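# Move bottle LB from refrigerator bin to bench

## Task

Two bottles stand in a bin inside the refrigerator. If one carries the letters LB, lift it out and set it upright on the bench, keep the other bottle upright in the refrigerator, and close the refrigerator door. If neither bottle is marked LB, take nothing out, close the door, and press the CALL key on the operator panel until it stays latched. A wrong call is permanent.

## Robot and tools

Robot: two UR-style arms, left_arm and right_arm. Each has a Robotiq 140 two-finger gripper and rides its own carriage on one shared floor track. left_rail carries left_arm and is always the one toward +y. right_rail carries right_arm. The fingers of left_arm's gripper can fold at a hinge. Grip with the outer quarter of its pads. Deeper grips can be loose or fail. Pressing the tips into a surface folds them quietly. right_arm's fingers are rigid.

Scene frame: fixed to the table. z = 0 is the table top and +z is up. +x is the direction the arms face, and +y is to their left. The track lies along y at x = 0, with y = 0 at its centre. The table edge is at x = 0.17 m. Each arm base sits at x = 0, y = its carriage position_m, z = 0.04 m. Reported positions are in metres and can be off by a few cm.

execute_actions: "actions" is a list run in order, and "cameras" is an optional list of camera names. The names are cam_high, cam_low, cam_bench_left, cam_bench_mid, cam_bench_right, cam_left_wrist, cam_right_wrist, or ["all"]. Images come back when you ask, or when actions is empty. An action may hold:
- "rows": 1 to 15 rows, each lasting one control step of 1/30 s. One row is a single flat list of 18 numbers in [-1, 1], covering both arms. Numbers 1-9 are left_arm dx, dy, dz, rx, ry, rz, then left gripper position, force_limit, speed. Numbers 10-18 are the same for right_arm. dx..rz are offsets, not poses. They are measured from that arm's Hand target as it stood when the action began, along that Hand target's own axes. 1.0 equals 0.6 m of travel or 180 degrees of turn. rx, ry, rz form one rotation vector. Every row counts from the action's start, not from the row before. A new action starts from the new target, so repeating an offset adds it again. All zeros means hold the current target. Ramp offsets up row by row for smooth moves (0.01 per row is about 0.18 m/s). The controller clips orientation to within 32 degrees of the measured orientation.
- Gripper numbers are absolute settings. position +1 is fully open (140 mm), and the pads meet near -0.8. -1 closes until blocked. force_limit and speed both start at +1. Lower force_limit means a gentler squeeze, and a faster close grips harder. To leave a gripper unchanged, repeat its last three numbers, because 0 is a real command.
- "steps": 1 to 450 control steps, default 15, and at least one per row. After the last row the arms keep heading to that row's target, so give long moves enough steps.
- "until": stops the action early based on rail fields, e.g. {"left_rail": {"position_status": ["!=", "moving"]}}, or {"all": {"status": "ended"}} or {"any": {"status": "ended"}}. A number needs a comparison: =, !=, <, <=, >, >=.
- "left_rail" / "right_rail": position_m is an absolute place on the track in metres. left_rail takes -0.8 to 1.5 and right_rail takes -1.5 to 0.8. speed_m_s is 0.01 to 1 and acceleration_factor is 0.1 to 1. Use {"stop": true} to brake. An out-of-range value rejects the whole call. Send position_m, then wait with an until on position_status. Let the carriage arrive before placing its gripper. A carriage carries its arm, including any row target, along with it. Keep the carriages 0.78 m or more apart.

zoom_image: camera name plus region [x0, y0, x1, y1] in pixels of its latest image, origin at the top left. The region is at most 504x504, and images are 896x504.
zero_wrist_force: arm = left_arm or right_arm. Tares that wrist's force/torque sensor.
read_manual: licence texts only.
finished_scene: ends the scene irreversibly. The goal must already hold with the robot let go.

Results: per arm, end_effector_position (the point between closed pads, with the fingertips about 9-33 mm beyond), quaternion wxyz and velocities. Hand target is the pose the next offsets start from. If the gripper rests short of it, send the gap again. Joint positions list rail, shoulder pan, shoulder lift, elbow, wrist 1, wrist 2, wrist 3. object_status: 0 moving, 1 blocked while opening, 2 blocked while closing (a grip), 3 reached the command or pads met (maybe empty). A grip is good when it reads 2. position_measured is in counts: 3 open, about 75 is 100 mm, 139 is 60 mm, 200 is 20 mm, 230 means the pads have met. Wrist force/torque are in the tool axes. Wrist depth gives a 7x7 grid of distances ahead of each wrist camera. Rail position_status: moving, done, contact_stop, time_out, stopped, stopped_with_arm, stopped_for_other_arm, stopped_for_other_carriage. position_answer: taken or not_taken, and if not_taken, resend once the carriage stands. A pose unreachable note drops that arm's target but the call continues.

Avoid: anything falling off the table or onto the track or strip; dropping or releasing moving parts; hard hits or pushes. Any part of an arm reaching about 150 N, or a wrist torque near 24.6 N m, stops that arm for 10 s. Keep the arms from touching each other, and never close one gripper on the other's fingers. Avoid long stretched holds. Motors warn at 70 °C and brake at 85 °C.

Each tool is called after "Call:" by a JSON object that holds its "method" and its "body".

## Session

Call:
{"method": "execute_actions", "body": {"actions": []}}

Scene clock: 0.00 s.
left_arm: end_effector_position=(+0.3456, +1.1999, +0.5800) position_measured=3 object_status=3 end_effector_quat_wxyz=(+0.000, +0.000, +1.000, +0.000) | right_arm: end_effector_position=(+0.3456, -1.2623, +0.5800) position_measured=3 object_status=3 end_effector_quat_wxyz=(+0.000, +0.000, +1.000, +0.000)
Joint positions: left_arm=[1.173 -0.316 -1.725 0.971 -0.816 -1.571 -0.316] | right_arm=[-1.29 -0.316 -1.725 0.971 -0.816 -1.571 -0.316]
Joint velocities: within noise
Joint torques (N m): no reading
Motor temperatures (°C): left_arm=[30 25 25 36 39 31] | right_arm=[25 25 32 34 36 39]
Wrist force (N): no reading
Wrist torque (N m): no reading
Wrist force, peak (N): no reading
Wrist depth (mm): cam_left_wrist=[- - - - - 650 676 / 660 660 - - - - - / 705 711 - - - - 1599 / - 131 - - - 125 1650 / - 113 - - - 133 93 / - 929 - 876 769 - - / - 1950 1866 1893 1965 1996 -] | cam_right_wrist=[641 628 - - - - - / 1375 - 682 - - - 670 / 1420 695 689 677 704 - - / 1467 133 - - - 132 - / - 135 - 732 782 777 94 / - 831 808 - - - 91 / - 1705 1751 2409 1774 1739 -]
Hand target: left_arm +0.3456, +1.1999, +0.5800; +0.000, +0.000, +1.000, +0.000 | right_arm +0.3456, -1.2623, +0.5800; +0.000, +0.000, +1.000, +0.000
Tool commands: left_gripper/position=+1.0 left_gripper/force_limit=+1.0 left_gripper/speed=+1.0 right_gripper/position=+1.0 right_gripper/force_limit=+1.0 right_gripper/speed=+1.0
left_rail: position_m=1.173 position_status=done
right_rail: position_m=-1.290 position_status=done

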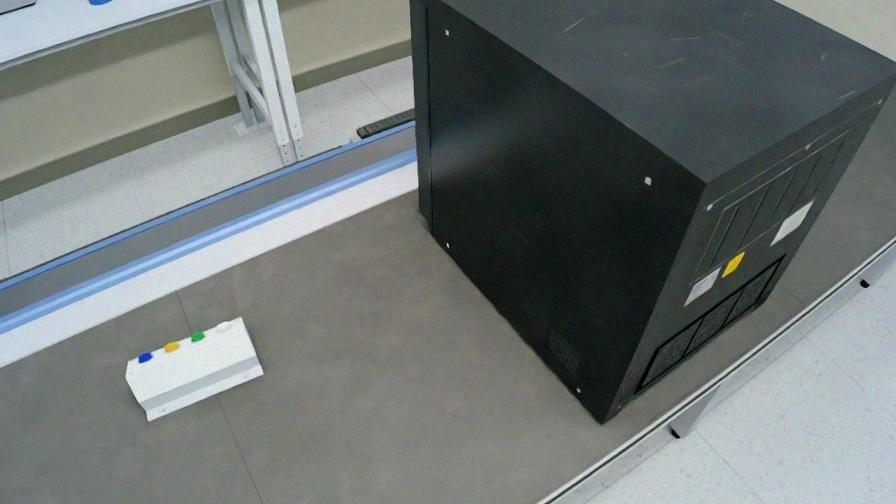

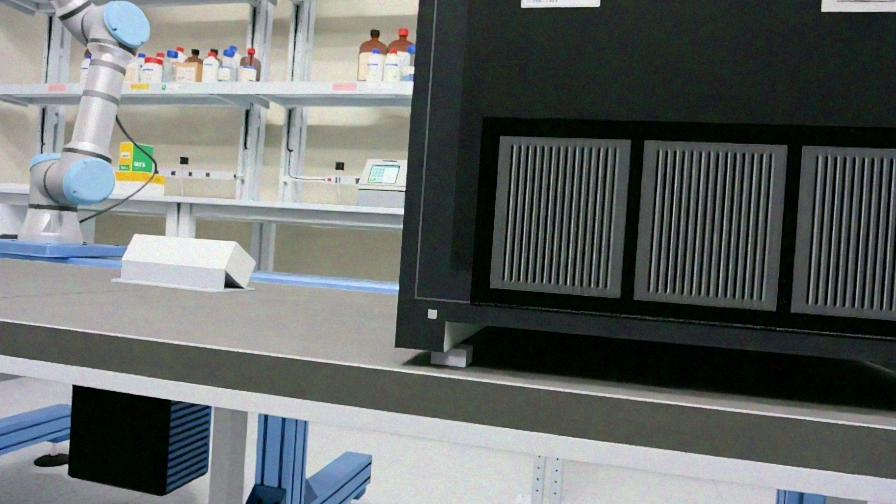

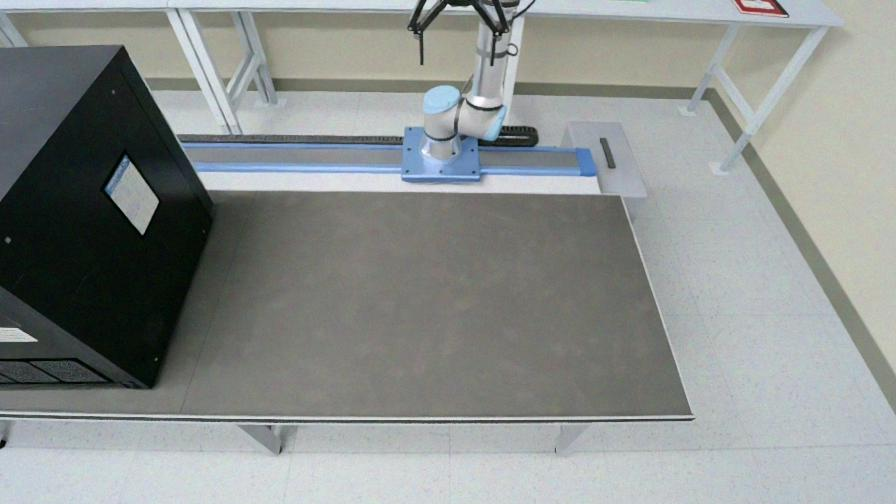

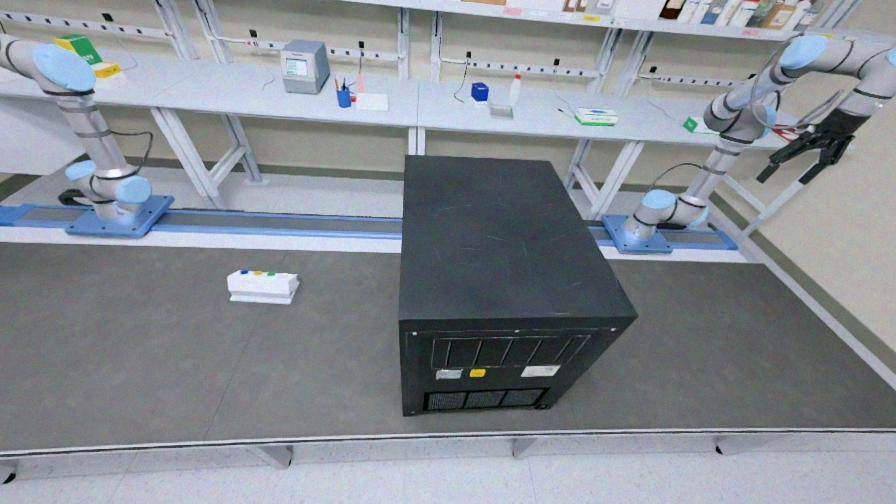

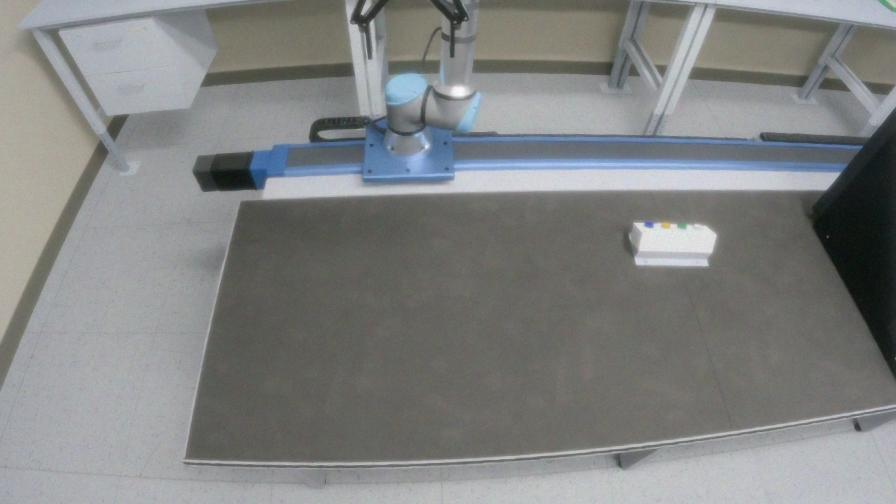

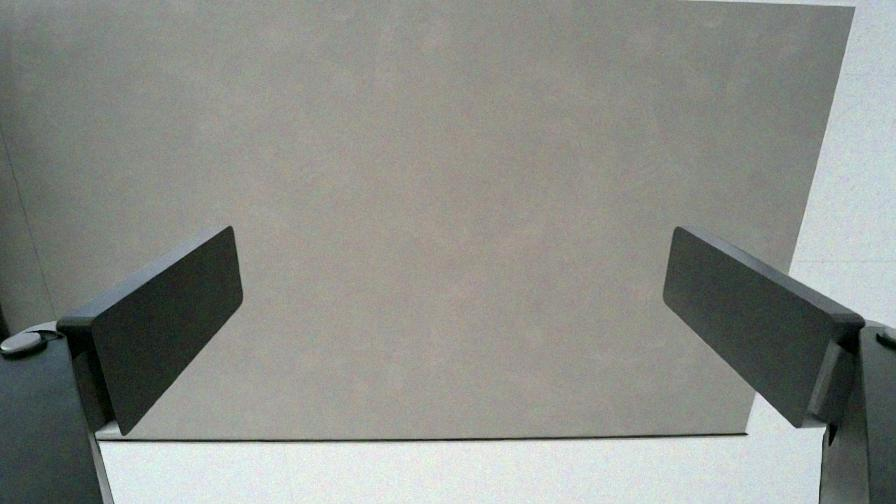

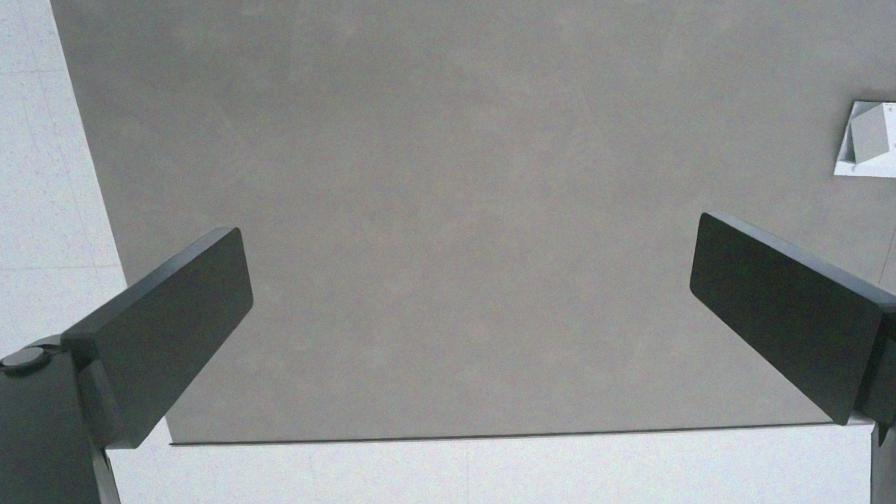

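Call:
{"method": "execute_actions", "body": {"actions": [{"rows":[[0,0,0,0.093,0.0387,-0.093,1,1,1,0,0,0,0,0,0,1,1,1]],"steps":18},{"rows":[[0,0,0,0.093,0.0387,-0.093,1,1,1,0,0,0,0,0,0,1,1,1]],"steps":18},{"rows":[[0,0,0,0.093,0.0387,-0.093,1,1,1,0,0,0,0,0,0,1,1,1]],"steps":18},{"rows":[[0,0,0,0.093,0.0387,-0.093,1,1,1,0,0,0,0,0,0,1,1,1]],"steps":18},{"rows":[[0,0,0,0.093,0.0387,-0.093,1,1,1,0,0,0,0,0,0,1,1,1]],"steps":18},{"rows":[[0,0,0,0.093,0.0387,-0.093,1,1,1,0,0,0,0,0,0,1,1,1]],"steps":30}], "cameras": ["cam_left_wrist"]}}

Scene clock: 46.13 s.
left_arm: end_effector_position=(+0.3456, +1.2003, +0.5800) position_measured=3 object_status=3 end_effector_quat_wxyz=(-0.215, -0.513, +0.653, -0.513) | right_arm: end_effector_position=(+0.3456, -1.2623, +0.5800) position_measured=3 object_status=3 end_effector_quat_wxyz=(+0.000, +0.000, +1.000, +0.000)
Joint positions: left_arm=[1.173 0.514 -1.743 1.411 -0.709 -2.684 -0.483] | right_arm=[-1.29 -0.316 -1.725 0.971 -0.816 -1.571 -0.316]
Joint torques (N m): left_arm=[-6.4 -11.21 -28.15 -0.41 0.22 1.02] | right_arm=[-2.74 -11.55 -18.7 -2.73 -0.3 0.11]
Wrist force (N): left_arm=[-1.3 2.3 -1.3] | right_arm=[0.3 -0.4 0.0]
Wrist torque (N m): left_arm=[0.70 0.37 -0.19] | right_arm=[-0.09 -0.06 0.00]
Wrist force, peak (N): left_arm=[-8.0 -2.7 5.4] | right_arm=[0.2 -0.8 -0.1]
Wrist depth (mm): cam_left_wrist=[- 4291 - 894 1348 1334 2128 / - - 913 926 - - 1030 / - 4221 3140 - - 797 - / 4087 131 3433 - 1014 136 - / - 131 2219 - - 133 91 / - 2362 1813 - 692 644 - / - 2027 - - - - -] | cam_right_wrist=[1257 - - 633 - 624 - / 1368 - - - - - - / 1389 712 670 721 - 691 - / 1459 136 768 721 - 132 - / - 124 - - 757 - 94 / - 818 823 861 - - 91 / - 1762 1786 1889 1774 1786 -]
Hand target: left_arm +0.3456, +1.2003, +0.5800; -0.215, -0.513, +0.653, -0.513 (not the last commanded pose) | right_arm +0.3456, -1.2623, +0.5800; +0.000, +0.000, +1.000, +0.000
Off the commanded pose: left_arm 0.000 m, 25 deg | right_arm 0.000 m, 0 deg.
left_rail: position_m=1.173 position_status=done
right_rail: position_m=-1.290 position_status=done
pose unreachable (left arm): on one or more control steps of this call, first in action 4 (counted from 0), this arm could not follow its commanded pose, so it was not sent that pose on those steps. It may still have moved: this result reports where it is.
cause: moving toward the commanded pose would bring two parts of the arm too close to each other (its gripper and another part of the arm, with joints 5 (wrist 1) to 7 (wrist 3) between them, 6 mm apart when it was first held).
Images, in order (width x height): cam_left_wrist 896x504.

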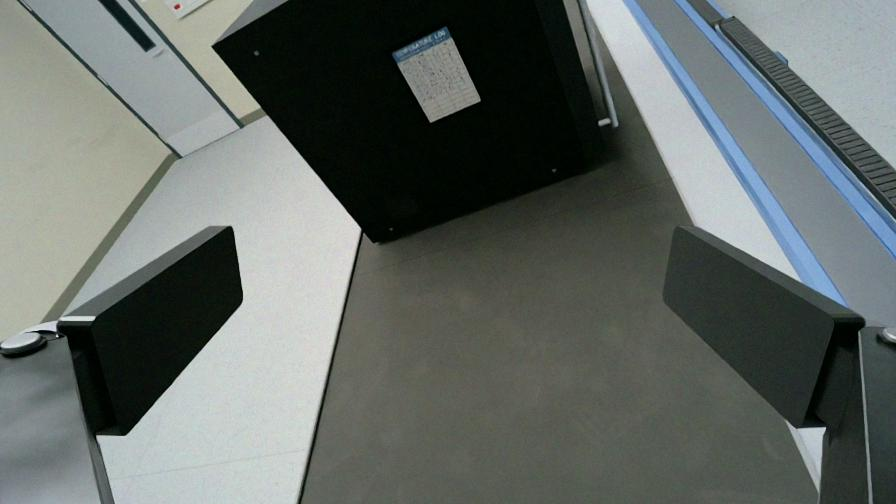

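Call:
{"method": "execute_actions", "body": {"actions": [{"rows":[[0.3,0.25,0.32,0,0,0,1,1,1,0,0,0,0,0,0,1,1,1]],"steps":40},{"rows":[[0.264,0.239,0.3,0,0,0,1,1,1,0,0,0,0,0,0,1,1,1]],"steps":45},{"rows":[[0,0,0,0.093,0.0387,-0.093,1,1,1,0,0,0,0,0,0,1,1,1]],"steps":30}], "cameras": ["cam_left_wrist","cam_bench_left"]}}

Call:
{"method": "zoom_image", "body": {"camera": "cam_left_wrist", "region": [300, 0, 800, 300]}}

Scene clock: 63.33 s.
left_arm: end_effector_position=(+0.3456, +1.2003, +0.5800) position_measured=3 object_status=3 end_effector_quat_wxyz=(-0.215, -0.513, +0.653, -0.513) | right_arm: end_effector_position=(+0.3456, -1.2623, +0.5800) position_measured=3 object_status=3 end_effector_quat_wxyz=(+0.000, +0.000, +1.000, +0.000)
Joint positions: left_arm=[1.173 0.514 -1.743 1.411 -0.709 -2.684 -0.483] | right_arm=[-1.29 -0.316 -1.725 0.971 -0.816 -1.571 -0.316]
Joint torques (N m): left_arm=[4.92 -20.04 -19.65 -3.73 -3.06 -1.02] | right_arm=[-4.15 -11.26 -18.72 -2.63 -0.23 0.32]
Wrist force (N): left_arm=[-1.3 2.3 -1.2] | right_arm=[0.5 -0.1 -0.1]
Wrist torque (N m): left_arm=[0.69 0.38 -0.19] | right_arm=[-0.03 -0.09 0.00]
Wrist force, peak (N): left_arm=[-1.7 2.5 -1.2] | right_arm=[0.7 -0.3 0.0]
Wrist depth (mm): cam_left_wrist=[- - 853 850 844 1119 2011 / - - - 900 964 1119 1800 / - 3527 3433 1064 1068 876 - / - 131 2739 - - 136 - / - 131 2476 - - 133 92 / - 2429 1813 815 - - - / - 2093 1740 - - - -] | cam_right_wrist=[- 621 616 - - 660 - / 1326 670 - - - 657 - / 1404 706 702 734 - - - / 1501 132 721 740 798 132 - / - 124 - - - - 94 / - - - - - - 91 / - 1786 1739 1762 1673 1824 -]
Hand target: left_arm +0.3456, +1.2003, +0.5800; -0.215, -0.513, +0.653, -0.513 (not the last commanded pose) | right_arm +0.3456, -1.2623, +0.5800; +0.000, +0.000, +1.000, +0.000
Off the commanded pose: left_arm 0.000 m, 25 deg | right_arm 0.000 m, 0 deg.
left_rail: position_m=1.173 position_status=done
right_rail: position_m=-1.290 position_status=done
pose unreachable (left arm): on one or more control steps of this call, first in action 0 (counted from 0), this arm could not follow its commanded pose, so it was not sent that pose on those steps. It may still have moved: this result reports where it is.
cause: moving toward the commanded pose would bring two parts of the arm too close to each other (its gripper and another part of the arm, with joints 5 (wrist 1) to 7 (wrist 3) between them, 5 mm apart when it was first held).
Images, in order (width x height): cam_bench_left 896x504, cam_left_wrist 896x504.

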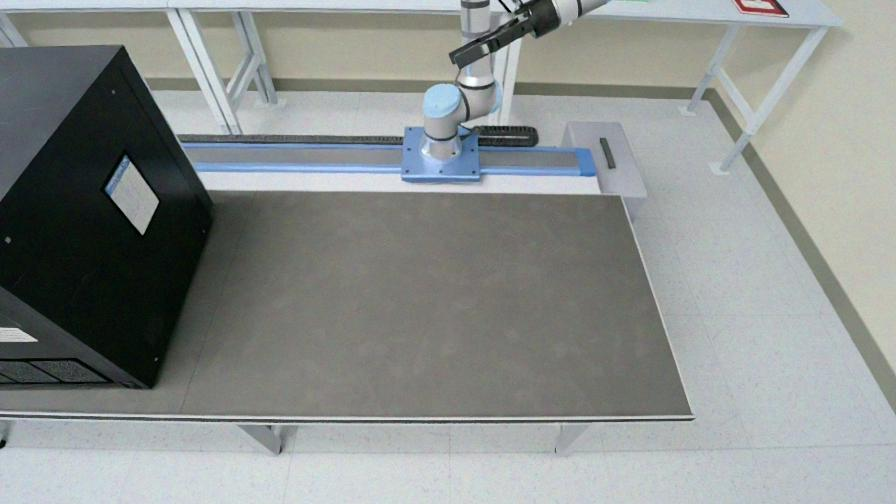

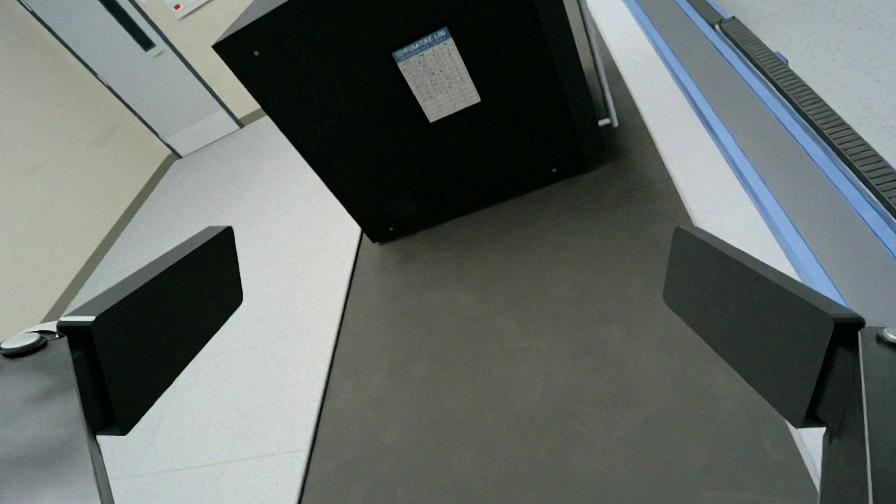

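Scaled by 1.008.

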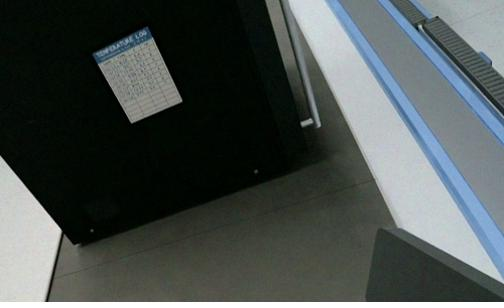

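Call:
{"method": "execute_actions", "body": {"actions": [{"left_rail":{"position_m":1.4,"speed_m_s":0.4},"rows":[[0,0,0,-0.093,-0.0387,0.093,1,1,1,0,0,0,0,0,0,1,1,1]],"steps":18},{"rows":[[0,0,0,-0.093,-0.0387,0.093,1,1,1,0,0,0,0,0,0,1,1,1]],"steps":18},{"rows":[[0,0,0,-0.093,-0.0387,0.093,1,1,1,0,0,0,0,0,0,1,1,1]],"steps":18},{"rows":[[0,0,0,-0.093,-0.0387,0.093,1,1,1,0,0,0,0,0,0,1,1,1]],"steps":18},{"rows":[[0,0,0,-0.093,-0.0387,0.093,1,1,1,0,0,0,0,0,0,1,1,1]],"steps":60,"until":{"left_rail":{"position_status":["!=","moving"]}}},{"rows":[[0.0547,-0.294,0,0,0,0.1667,1,1,1,0,0,0,0,0,0,1,1,1]],"steps":25},{"rows":[[0.0547,-0.294,0,0,0,0.1667,1,1,1,0,0,0,0,0,0,1,1,1]],"steps":25},{"rows":[[0.0547,-0.294,0,0,0,0.1667,1,1,1,0,0,0,0,0,0,1,1,1]],"steps":25}], "cameras": ["cam_left_wrist"]}}

Call:
{"method": "execute_actions", "body": {"actions": [{"rows":[[0,0,0,0,0,0.1667,1,1,1,0,0,0,0,0,0,1,1,1]],"steps":18},{"rows":[[0,0,0,0,0,0.1667,1,1,1,0,0,0,0,0,0,1,1,1]],"steps":18},{"rows":[[0,0,0,0,0,0.1667,1,1,1,0,0,0,0,0,0,1,1,1]],"steps":18},{"rows":[[0,0,0,0,0,0.1667,1,1,1,0,0,0,0,0,0,1,1,1]],"steps":18},{"rows":[[0,0,0,0,0,0.1667,1,1,1,0,0,0,0,0,0,1,1,1]],"steps":18},{"rows":[[0,0,0,0,0,0.1667,1,1,1,0,0,0,0,0,0,1,1,1]],"steps":18},{"rows":[[0.133,0,0,0,0.125,0,1,1,1,0,0,0,0,0,0,1,1,1]],"steps":22},{"rows":[[0.123,0,0.051,0,0.125,0,1,1,1,0,0,0,0,0,0,1,1,1]],"steps":22},{"rows":[[0.094,0,0.094,0,0.125,0,1,1,1,0,0,0,0,0,0,1,1,1]],"steps":22},{"rows":[[0.051,0,0.123,0,0.125,0,1,1,1,0,0,0,0,0,0,1,1,1]],"steps":30}], "cameras": ["cam_left_wrist","cam_bench_left"]}}

Scene clock: 93.57 s.
left_arm: end_effector_position=(-0.0574, +1.1846, +0.4431) position_measured=3 object_status=3 end_effector_quat_wxyz=(-0.061, +0.795, +0.586, +0.146) | right_arm: end_effector_position=(+0.3456, -1.2623, +0.5800) position_measured=3 object_status=3 end_effector_quat_wxyz=(+0.000, +0.000, +1.000, +0.000)
Joint positions: left_arm=[1.4 -2.35 -1.955 1.499 -0.806 -1.644 -0.468] | right_arm=[-1.29 -0.316 -1.725 0.971 -0.816 -1.571 -0.316]
Joint torques (N m): left_arm=[-10.76 0.66 -28.74 -4.31 2.21 -1.35] | right_arm=[-4.4 -11.14 -19.43 -2.74 -0.16 0.65]
Wrist force (N): left_arm=[-1.0 -0.1 -0.4] | right_arm=[0.4 -0.3 0.1]
Wrist torque (N m): left_arm=[0.00 0.28 0.01] | right_arm=[-0.06 -0.09 0.01]
Wrist force, peak (N): left_arm=[-10.8 -1.2 3.9] | right_arm=[0.8 -0.1 -0.1]
Wrist depth (mm): cam_left_wrist=[1220 1262 473 343 307 - 644 / 1226 1348 529 486 355 - - / - 1262 1320 - - - - / - 131 1392 - 625 133 - / - 131 1320 - 629 133 91 / - 1307 1334 - 623 - - / - 1275 1377 - 626 - -] | cam_right_wrist=[- - 641 - - 642 642 / 1326 663 - - 652 - 667 / 1404 695 - - - 718 697 / 1467 136 704 - 770 132 - / - 124 779 - - 772 94 / - 816 - - - - 91 / - 1716 1811 1762 1811 1762 -]
Hand target: left_arm -0.0575, +1.1846, +0.4431; -0.061, +0.795, +0.586, +0.146 | right_arm +0.3456, -1.2623, +0.5800; +0.000, +0.000, +1.000, +0.000
Off the commanded pose: left_arm 0.000 m, 0 deg | right_arm 0.000 m, 0 deg.
left_rail: position_m=1.400 speed_m_s=0.40 position_status=done
right_rail: position_m=-1.290 position_status=done
Images, in order (width x height): cam_left_wrist 896x504.

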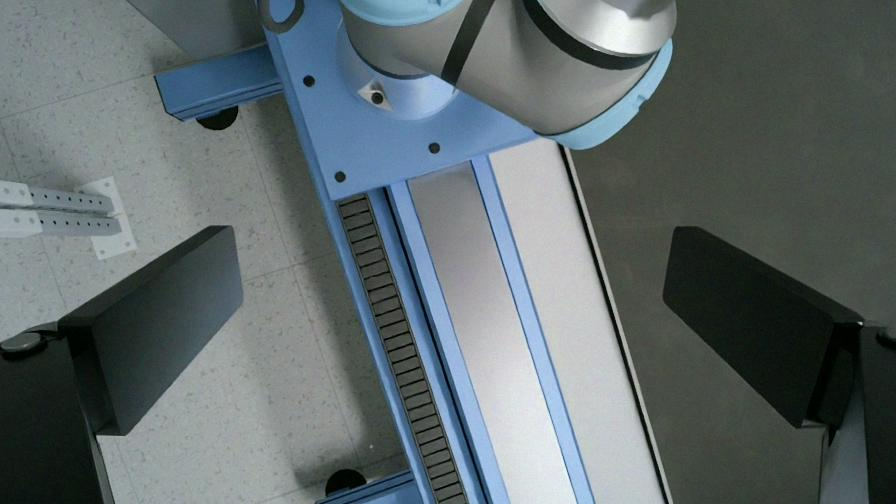

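Scene clock: 100.90 s.
left_arm: end_effector_position=(-0.1440, +0.8930, +0.3464) position_measured=3 object_status=3 end_effector_quat_wxyz=(-0.458, -0.457, +0.665, -0.372) | right_arm: end_effector_position=(+0.3456, -1.2623, +0.5800) position_measured=3 object_status=3 end_effector_quat_wxyz=(+0.000, +0.000, +1.000, +0.000)
Joint positions: left_arm=[1.4 -2.451 -1.924 2.626 -3.476 -1.01 3.019] | right_arm=[-1.29 -0.316 -1.725 0.971 -0.816 -1.571 -0.316]
Joint torques (N m): left_arm=[7.49 0.88 -15.09 -5.19 -1.74 1.42] | right_arm=[-4.9 -10.81 -20.17 -2.69 -0.19 0.74]
Wrist force (N): left_arm=[-2.1 1.8 -1.2] | right_arm=[0.2 -0.1 0.1]
Wrist torque (N m): left_arm=[0.55 0.59 -0.23] | right_arm=[-0.03 -0.04 0.00]
Wrist force, peak (N): left_arm=[5.7 0.0 -10.5] | right_arm=[0.3 -0.7 0.0]
Wrist depth (mm): cam_left_wrist=[- 2043 - - - 839 - / - - 4364 3218 - 1826 - / 867 - 2654 2601 2710 - 1415 / - 130 - - 1640 133 - / - 112 - 1579 1609 133 92 / - - - 1480 1362 1334 - / - 482 513 1294 1181 1209 -] | cam_right_wrist=[1199 - 636 606 - - - / 1294 - - 663 - - - / 1382 637 680 718 680 710 - / 1484 135 708 782 - 132 - / - 124 - 744 748 784 94 / - 107 - - - 839 92 / - 1762 1762 1728 1799 1786 -]
Hand target: left_arm -0.1441, +0.8929, +0.3463; -0.459, -0.457, +0.665, -0.371 | right_arm +0.3456, -1.2623, +0.5800; +0.000, +0.000, +1.000, +0.000
Off the commanded pose: left_arm 0.000 m, 0 deg | right_arm 0.000 m, 0 deg.
left_rail: position_m=1.400 speed_m_s=0.40 position_status=done
right_rail: position_m=-1.290 position_status=done
Images, in order (width x height): cam_bench_left 896x504, cam_left_wrist 896x504.

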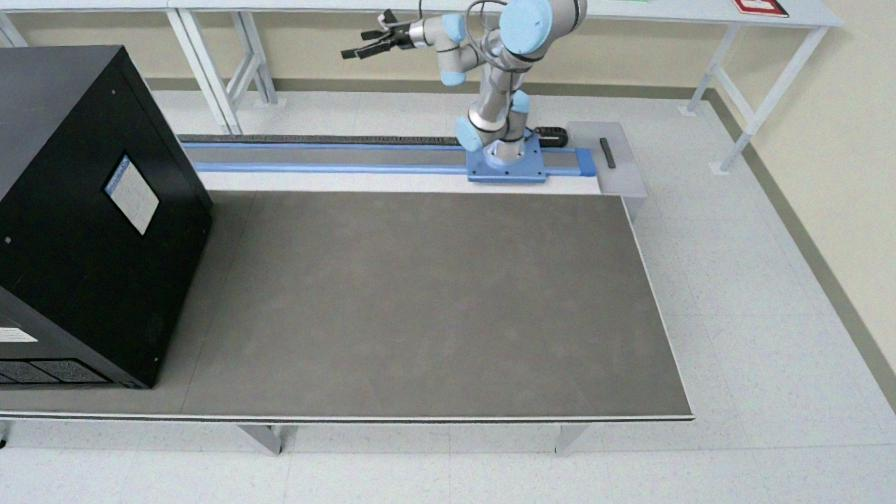

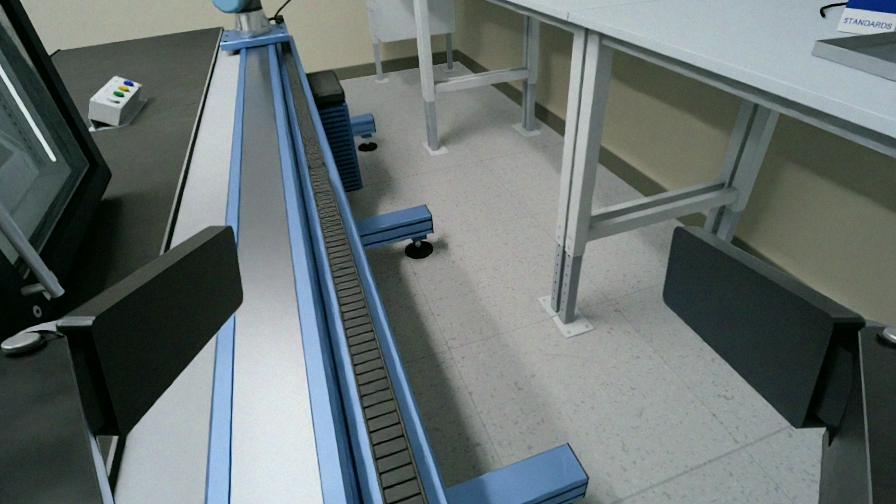

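Call:
{"method": "execute_actions", "body": {"actions": [{"rows":[[0.26,0.09,0.137,0,0,0,1,1,1,0,0,0,0,0,0,1,1,1]],"steps":30},{"rows":[[0,0,0,0.158,-0.012,-0.05,1,1,1,0,0,0,0,0,0,1,1,1]],"steps":25},{"rows":[[0,0,0,0.158,-0.012,-0.05,1,1,1,0,0,0,0,0,0,1,1,1]],"steps":25},{"rows":[[0,0,0,0,0.095,0,1,1,1,0,0,0,0,0,0,1,1,1]],"steps":25}], "cameras": ["cam_left_wrist"]}}

Call:
{"method": "zoom_image", "body": {"camera": "cam_left_wrist", "region": [200, 0, 700, 500]}}

Scene clock: 115.57 s.
left_arm: end_effector_position=(-0.2413, +0.7928, +0.4668) position_measured=3 object_status=3 end_effector_quat_wxyz=(+0.287, +0.646, -0.376, +0.598) | right_arm: end_effector_position=(+0.3456, -1.2623, +0.5800) position_measured=3 object_status=3 end_effector_quat_wxyz=(+0.000, +0.000, +1.000, +0.000)
Joint positions: left_arm=[1.4 -2.686 -1.399 1.506 -0.812 -0.184 0.777] | right_arm=[-1.29 -0.316 -1.725 0.971 -0.816 -1.571 -0.316]
Joint torques (N m): left_arm=[8.04 -23.98 -31.66 0.01 -0.67 -1.32] | right_arm=[-6.09 -10.31 -21.24 -2.73 -0.28 0.92]
Wrist force (N): left_arm=[-2.3 1.7 -1.8] | right_arm=[0.2 -0.2 0.3]
Wrist torque (N m): left_arm=[0.55 0.63 -0.11] | right_arm=[-0.05 -0.05 0.01]
Wrist force, peak (N): left_arm=[-15.3 0.0 -2.3] | right_arm=[0.5 -0.6 -0.3]
Wrist depth (mm): cam_left_wrist=[- - - 913 3961 1866 - / 891 - 670 - 4439 1788 - / - 810 916 1422 1650 - 4858 / 3786 130 797 1268 - 134 - / - 131 833 1026 - 133 93 / - - - 725 858 1694 - / - - 674 639 1415 1471 -] | cam_right_wrist=[634 - 642 - - - - / 1257 - 682 - - - 679 / - - - 691 710 714 759 / 1467 133 - - 746 133 - / - 124 - 786 775 - 94 / - 826 844 839 839 836 91 / - 1762 1774 1774 1728 1836 -]
Hand target: left_arm -0.2428, +0.7926, +0.4655; +0.262, +0.637, -0.313, +0.654 | right_arm +0.3456, -1.2623, +0.5800; +0.000, +0.000, +1.000, +0.000
Off the commanded pose: left_arm 0.002 m, 10 deg | right_arm 0.000 m, 0 deg.
left_rail: position_m=1.400 speed_m_s=0.40 position_status=done
right_rail: position_m=-1.290 position_status=done
Images, in order (width x height): cam_left_wrist 896x504.

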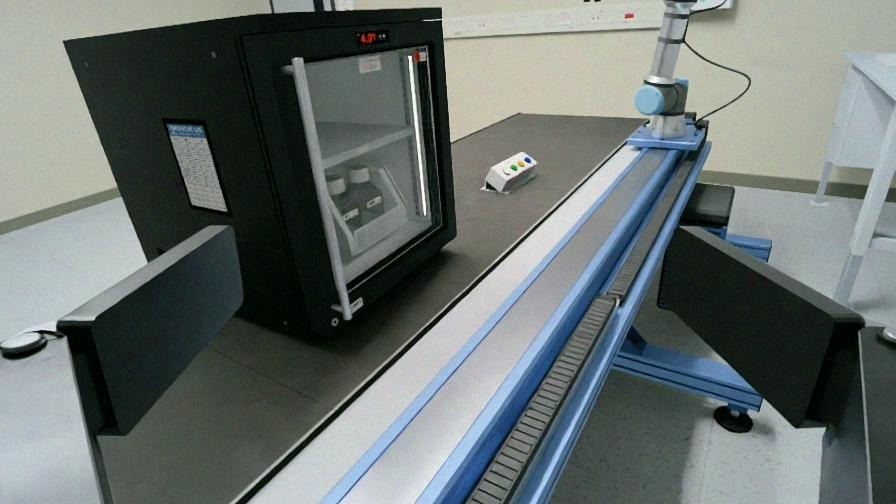

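Scaled by 1.008.

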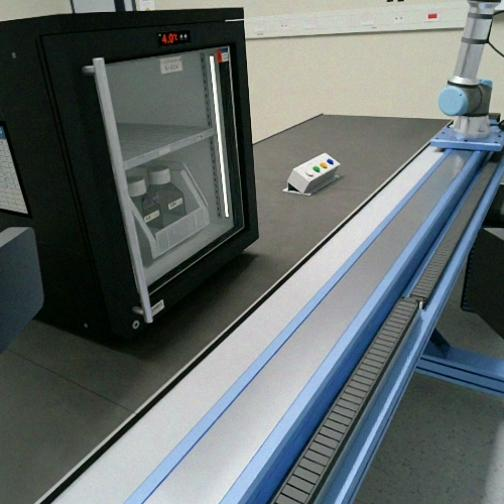

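Call:
{"method": "zoom_image", "body": {"camera": "cam_left_wrist", "region": [320, 150, 410, 250]}}

Call:
{"method": "zoom_image", "body": {"camera": "cam_left_wrist", "region": [280, 0, 460, 100]}}

Call:
{"method": "zoom_image", "body": {"camera": "cam_left_wrist", "region": [300, 240, 420, 340]}}

Scaled by 5.040.

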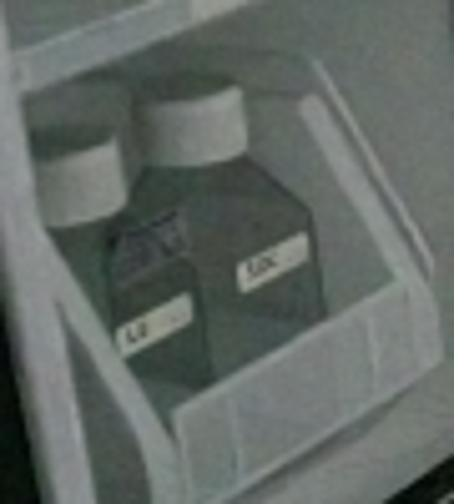

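Scaled by 2.800.

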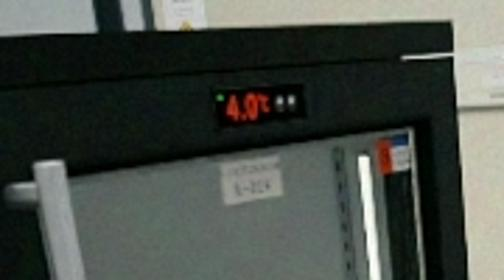

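Scaled by 4.200.

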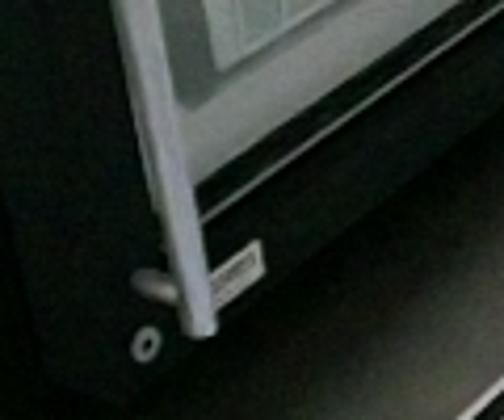

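Call:
{"method": "execute_actions", "body": {"actions": [{"left_rail":{"position_m":1.0},"rows":[[0,0,0,0,0,0,1,1,1,0,0,0,0,0,0,1,1,1]],"steps":120,"until":{"left_rail":{"position_status":["!=","moving"]}}},{"rows":[[0,0,0,0.133,-0.01,-0.001,1,1,1,0,0,0,0,0,0,1,1,1]],"steps":25},{"rows":[[0,0,0,0.133,-0.01,-0.001,1,1,1,0,0,0,0,0,0,1,1,1]],"steps":25}], "cameras": ["cam_left_wrist"]}}

Call:
{"method": "zoom_image", "body": {"camera": "cam_left_wrist", "region": [240, 0, 740, 500]}}

Scene clock: 135.57 s.
left_arm: end_effector_position=(-0.2417, +0.3937, +0.4647) position_measured=3 object_status=3 end_effector_quat_wxyz=(+0.080, +0.699, -0.132, +0.698) | right_arm: end_effector_position=(+0.3456, -1.2623, +0.5800) position_measured=3 object_status=3 end_effector_quat_wxyz=(+0.000, +0.000, +1.000, +0.000)
Joint positions: left_arm=[1 -2.56 -0.481 0.035 0.425 -0.688 0.088] | right_arm=[-1.29 -0.316 -1.725 0.971 -0.816 -1.571 -0.316]
Joint torques (N m): left_arm=[-11.33 -51.01 -26.23 3.39 2.47 -1.39] | right_arm=[-6.72 -10.08 -20.94 -2.61 -0.15 0.9]
Wrist force (N): left_arm=[-2.3 1.9 -1.9] | right_arm=[0.2 -0.4 -0.1]
Wrist torque (N m): left_arm=[0.60 0.62 -0.14] | right_arm=[-0.09 -0.04 0.01]
Wrist force, peak (N): left_arm=[-11.7 6.0 -3.8] | right_arm=[0.2 -0.6 0.4]
Wrist depth (mm): cam_left_wrist=[- - - 614 - - - / 4291 - 589 719 - - - / - - 649 864 853 - - / - 131 597 1002 923 133 1300 / - 113 891 873 882 133 92 / - - 800 - - 753 - / - - - 650 692 - -] | cam_right_wrist=[1152 - - 628 645 - 645 / 679 668 - 660 704 - 680 / 1404 704 - 691 710 721 710 / 1451 136 746 725 710 133 734 / - 124 775 757 736 - 94 / - - - - 839 - - / - 1762 1786 1824 1762 1799 -]
Hand target: left_arm -0.2428, +0.3926, +0.4655; -0.026, +0.709, -0.027, +0.704 | right_arm +0.3456, -1.2623, +0.5800; +0.000, +0.000, +1.000, +0.000
Off the commanded pose: left_arm 0.002 m, 17 deg | right_arm 0.000 m, 0 deg.
left_rail: position_m=1.000 speed_m_s=0.40 position_status=done
right_rail: position_m=-1.290 position_status=done
elbow stopped short (left arm): the move would have taken joint 4 (elbow) straighter than the controller allows.
Images, in order (width x height): cam_left_wrist 896x504.

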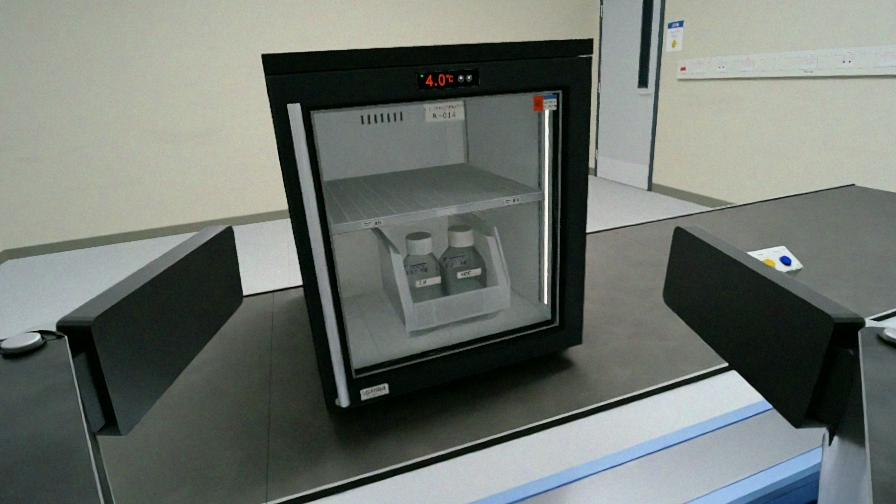

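Scaled by 1.008.

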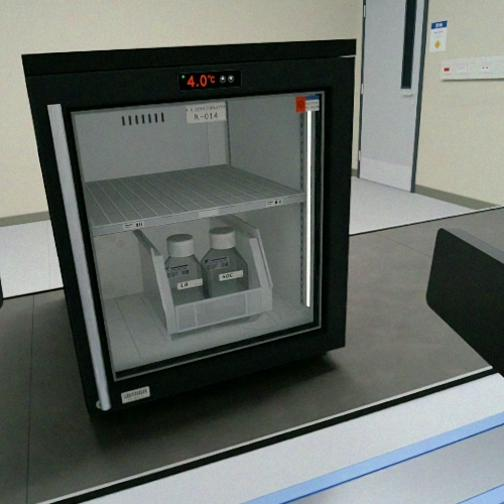

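Call:
{"method": "zoom_image", "body": {"camera": "cam_left_wrist", "region": [380, 210, 510, 340]}}

Call:
{"method": "zoom_image", "body": {"camera": "cam_left_wrist", "region": [310, 350, 410, 430]}}

Scaled by 3.877.

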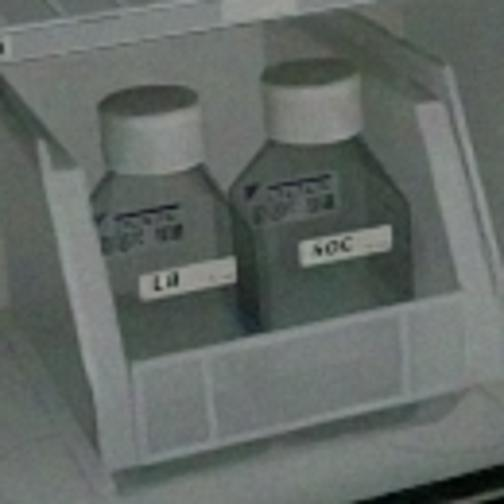

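Scaled by 5.040.

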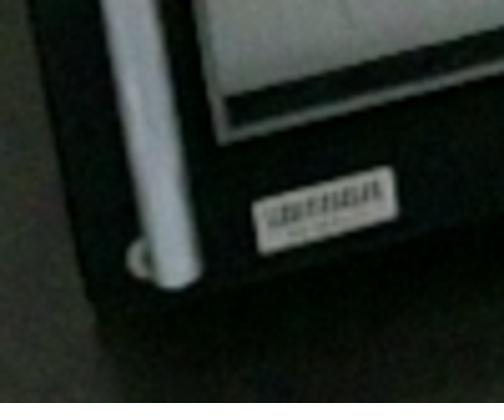

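Call:
{"method": "execute_actions", "body": {"actions": [{"left_rail":{"position_m":0.85},"rows":[[0,0,0,0,0,0,1,1,1,0,0,0,0,0,0,1,1,1]],"steps":120,"until":{"left_rail":{"position_status":["!=","moving"]}}},{"rows":[[-0.15,-0.156,0.2,0,0,-0.024,1,1,1,0,0,0,0,0,0,1,1,1]],"steps":30},{"rows":[[-0.15,-0.156,0.288,0,0,0,1,1,1,0,0,0,0,0,0,1,1,1]],"steps":40}], "cameras": ["cam_left_wrist","cam_high"]}}

Scene clock: 194.03 s.
left_arm: end_effector_position=(+0.0489, +0.4362, +0.2908) position_measured=3 object_status=3 end_effector_quat_wxyz=(+0.000, +0.709, +0.000, +0.705) | right_arm: end_effector_position=(+0.3456, -1.2623, +0.5800) position_measured=3 object_status=3 end_effector_quat_wxyz=(+0.000, +0.000, +1.000, +0.000)
Joint positions: left_arm=[0.85 -2.411 -1.235 1.804 -0.578 -0.84 0.006] | right_arm=[-1.29 -0.316 -1.725 0.971 -0.816 -1.571 -0.316]
Joint torques (N m): left_arm=[-10.2 -35.89 -11.49 -0.49 2.34 1.57] | right_arm=[-8.26 -9.79 -21.28 -2.56 -0.22 0.85]
Wrist force (N): left_arm=[-1.9 1.4 -1.9] | right_arm=[-0.1 -0.2 0.1]
Wrist torque (N m): left_arm=[0.49 0.54 -0.26] | right_arm=[-0.04 0.02 0.01]
Wrist force, peak (N): left_arm=[-6.0 -1.3 -20.5] | right_arm=[0.6 -0.4 0.2]
Wrist depth (mm): cam_left_wrist=[3527 5364 - 324 - - 506 / - - - 341 461 494 500 / - 6436 6130 360 - - 477 / - 132 4153 377 599 133 485 / - 112 - 405 523 133 91 / - - - 428 456 - - / - - - - - - -] | cam_right_wrist=[633 - - - 636 - - / 1269 - 667 667 660 - - / 1412 - - - 721 706 - / 1492 136 750 - 744 132 - / - 124 - - 789 777 94 / - 821 831 - - - 92 / - 1774 1762 1786 1762 1751 -]
Hand target: left_arm +0.0489, +0.4362, +0.2908; +0.000, +0.709, +0.000, +0.705 | right_arm +0.3456, -1.2623, +0.5800; +0.000, +0.000, +1.000, +0.000
Off the commanded pose: left_arm 0.000 m, 0 deg | right_arm 0.000 m, 0 deg.
left_rail: position_m=0.850 speed_m_s=0.40 position_status=done
right_rail: position_m=-1.290 position_status=done
elbow stopped short (left arm): the move would have taken joint 4 (elbow) straighter than the controller allows.
Images, in order (width x height): cam_high 896x504, cam_left_wrist 896x504.

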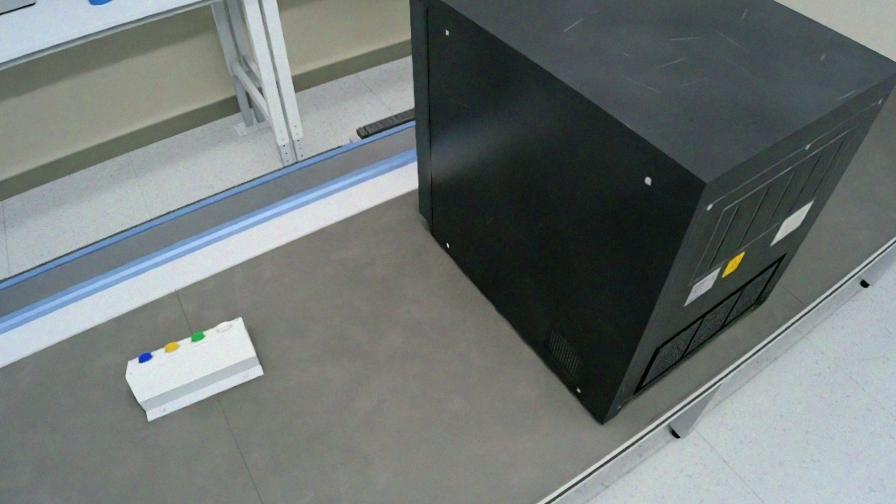

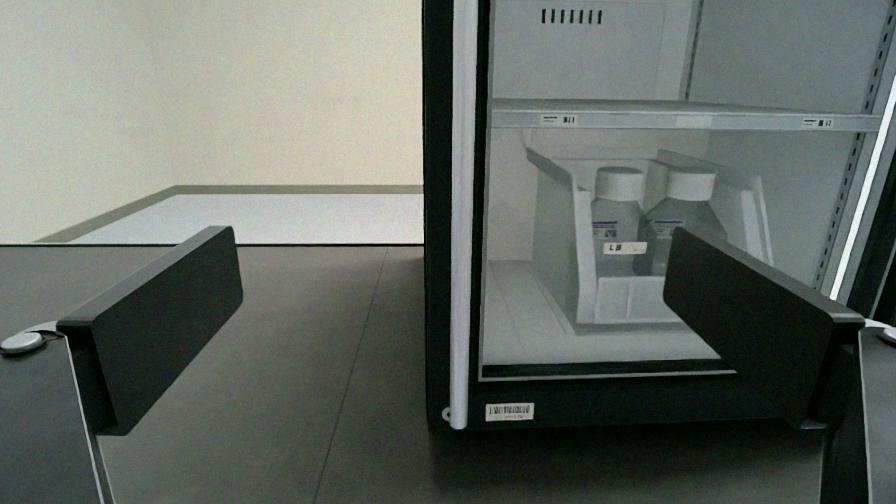

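Call:
{"method": "execute_actions", "body": {"actions": [{"rows":[[0,0,0.2,0,0,0,1,1,1,0,0,0,0,0,0,1,1,1]],"steps":40}], "cameras": ["cam_left_wrist"]}}

Call:
{"method": "zoom_image", "body": {"camera": "cam_left_wrist", "region": [560, 100, 760, 300]}}

Scene clock: 213.13 s.
left_arm: end_effector_position=(+0.1689, +0.4361, +0.2900) position_measured=3 object_status=3 end_effector_quat_wxyz=(+0.000, +0.709, +0.000, +0.705) | right_arm: end_effector_position=(+0.3456, -1.2623, +0.5800) position_measured=3 object_status=3 end_effector_quat_wxyz=(+0.000, +0.000, +1.000, +0.000)
Joint positions: left_arm=[0.85 -2.211 -1.347 1.958 -0.622 -0.64 0.009] | right_arm=[-1.29 -0.316 -1.725 0.971 -0.816 -1.571 -0.316]
Joint torques (N m): left_arm=[7.27 -19.89 -24.15 -0.91 2.1 1.34] | right_arm=[-9.17 -10.01 -22.1 -2.67 -0.3 0.97]
Wrist force (N): left_arm=[-2.4 1.5 -1.8] | right_arm=[0.4 -0.2 0.1]
Wrist torque (N m): left_arm=[0.51 0.64 -0.24] | right_arm=[-0.05 -0.09 0.01]
Wrist force, peak (N): left_arm=[-4.8 2.9 -18.0] | right_arm=[0.7 -0.2 0.2]
Wrist depth (mm): cam_left_wrist=[4153 - - 209 - 606 - / - - - 221 300 301 301 / - - 4681 230 - 509 - / 3527 132 3178 213 - 133 413 / - 113 - 227 505 133 92 / - - - 282 413 383 - / - - - 305 353 357 -] | cam_right_wrist=[- - - - 648 - - / 1281 - - 667 702 - 668 / 1404 700 - - 680 704 706 / 1451 136 736 706 - 132 - / - 124 779 - - - 94 / - - - - 836 834 91 / - 1705 1824 1762 1811 1762 -]
Hand target: left_arm +0.1689, +0.4361, +0.2900; +0.000, +0.709, +0.000, +0.705 | right_arm +0.3456, -1.2623, +0.5800; +0.000, +0.000, +1.000, +0.000
Off the commanded pose: left_arm 0.000 m, 0 deg | right_arm 0.000 m, 0 deg.
left_rail: position_m=0.850 speed_m_s=0.40 position_status=done
right_rail: position_m=-1.290 position_status=done
Images, in order (width x height): cam_left_wrist 896x504.

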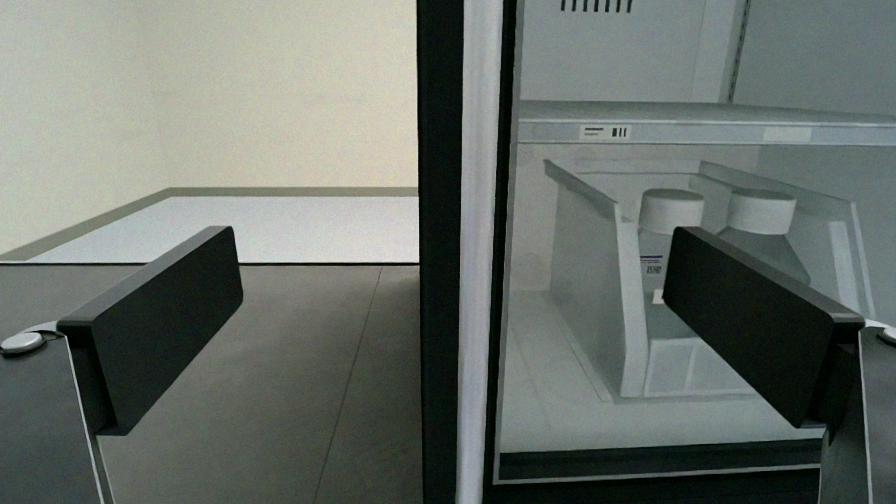

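Scaled by 2.520.

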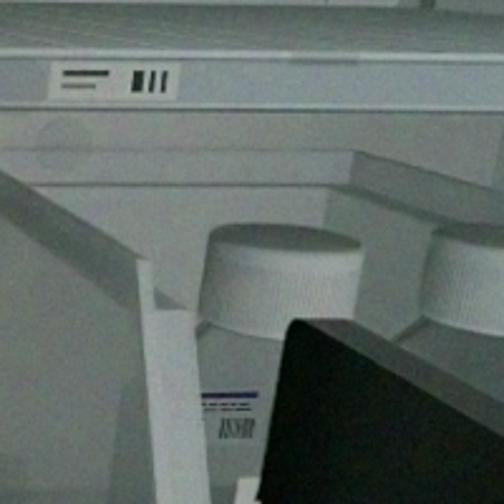

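Call:
{"method": "execute_actions", "body": {"actions": [{"rows":[[0,0.025,0.05,0,0,0,1,1,1,0,0,0,0,0,0,1,1,1]],"steps":25},{"rows":[[0,0,0.0383,0,0,0,1,1,1,0,0,0,0,0,0,1,1,1]],"steps":30},{"rows":[[0,0,0,0,0,0,-0.5,-1,0,0,0,0,0,0,0,1,1,1]],"steps":30}], "cameras": ["cam_left_wrist"]}}

Scene clock: 227.80 s.
left_arm: end_effector_position=(+0.2219, +0.4211, +0.2897) position_measured=192 object_status=3 end_effector_quat_wxyz=(+0.000, +0.709, +0.000, +0.705) | right_arm: end_effector_position=(+0.3456, -1.2623, +0.5800) position_measured=3 object_status=3 end_effector_quat_wxyz=(+0.000, +0.000, +1.000, +0.000)
Joint positions: left_arm=[0.85 -2.085 -1.346 1.958 -0.626 -0.514 0.012] | right_arm=[-1.29 -0.316 -1.725 0.971 -0.816 -1.571 -0.316]
Joint torques (N m): left_arm=[8.1 -32.08 -10.86 -0.85 2.48 1.5] | right_arm=[-9.51 -9.98 -21.88 -2.55 -0.31 0.93]
Wrist force (N): left_arm=[-2.2 1.7 -1.9] | right_arm=[0.1 -0.3 0.4]
Wrist torque (N m): left_arm=[0.57 0.53 -0.24] | right_arm=[-0.06 -0.01 0.01]
Wrist force, peak (N): left_arm=[-2.4 2.2 -7.2] | right_arm=[0.5 -0.7 0.0]
Wrist depth (mm): cam_left_wrist=[- - - 164 - - 480 / - - - 175 263 280 298 / - - - 179 246 251 353 / 3901 3140 3259 150 369 332 341 / - - 91 156 - - 357 / - - - 217 - 74 - / - - - 187 - - -] | cam_right_wrist=[630 636 644 594 652 - - / 1320 - 687 689 637 - - / 1389 - 684 691 - - 732 / 1484 136 - 742 746 132 - / - 124 734 786 - - 94 / - - 818 826 - - 91 / - 1673 1739 1799 1774 1774 -]
Hand target: left_arm +0.2219, +0.4211, +0.2897; +0.000, +0.709, +0.000, +0.705 | right_arm +0.3456, -1.2623, +0.5800; +0.000, +0.000, +1.000, +0.000
Off the commanded pose: left_arm 0.000 m, 0 deg | right_arm 0.000 m, 0 deg.
left_rail: position_m=0.850 speed_m_s=0.40 position_status=done
right_rail: position_m=-1.290 position_status=done
Images, in order (width x height): cam_left_wrist 896x504.

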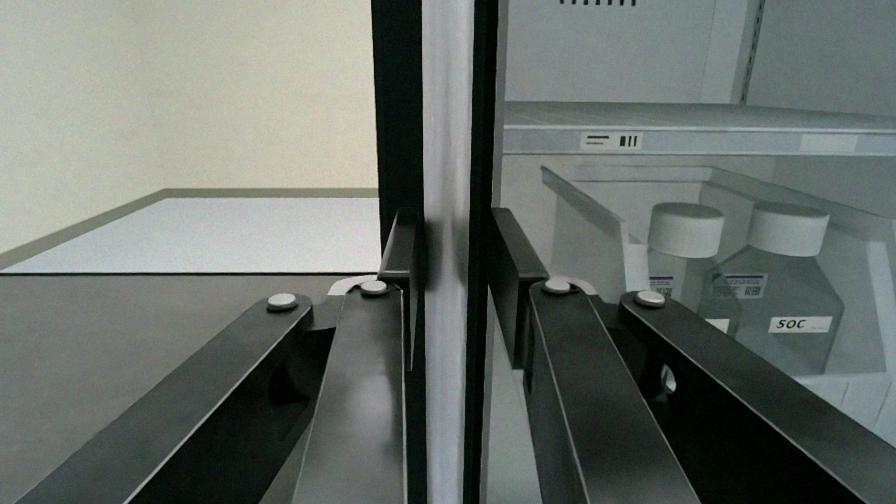

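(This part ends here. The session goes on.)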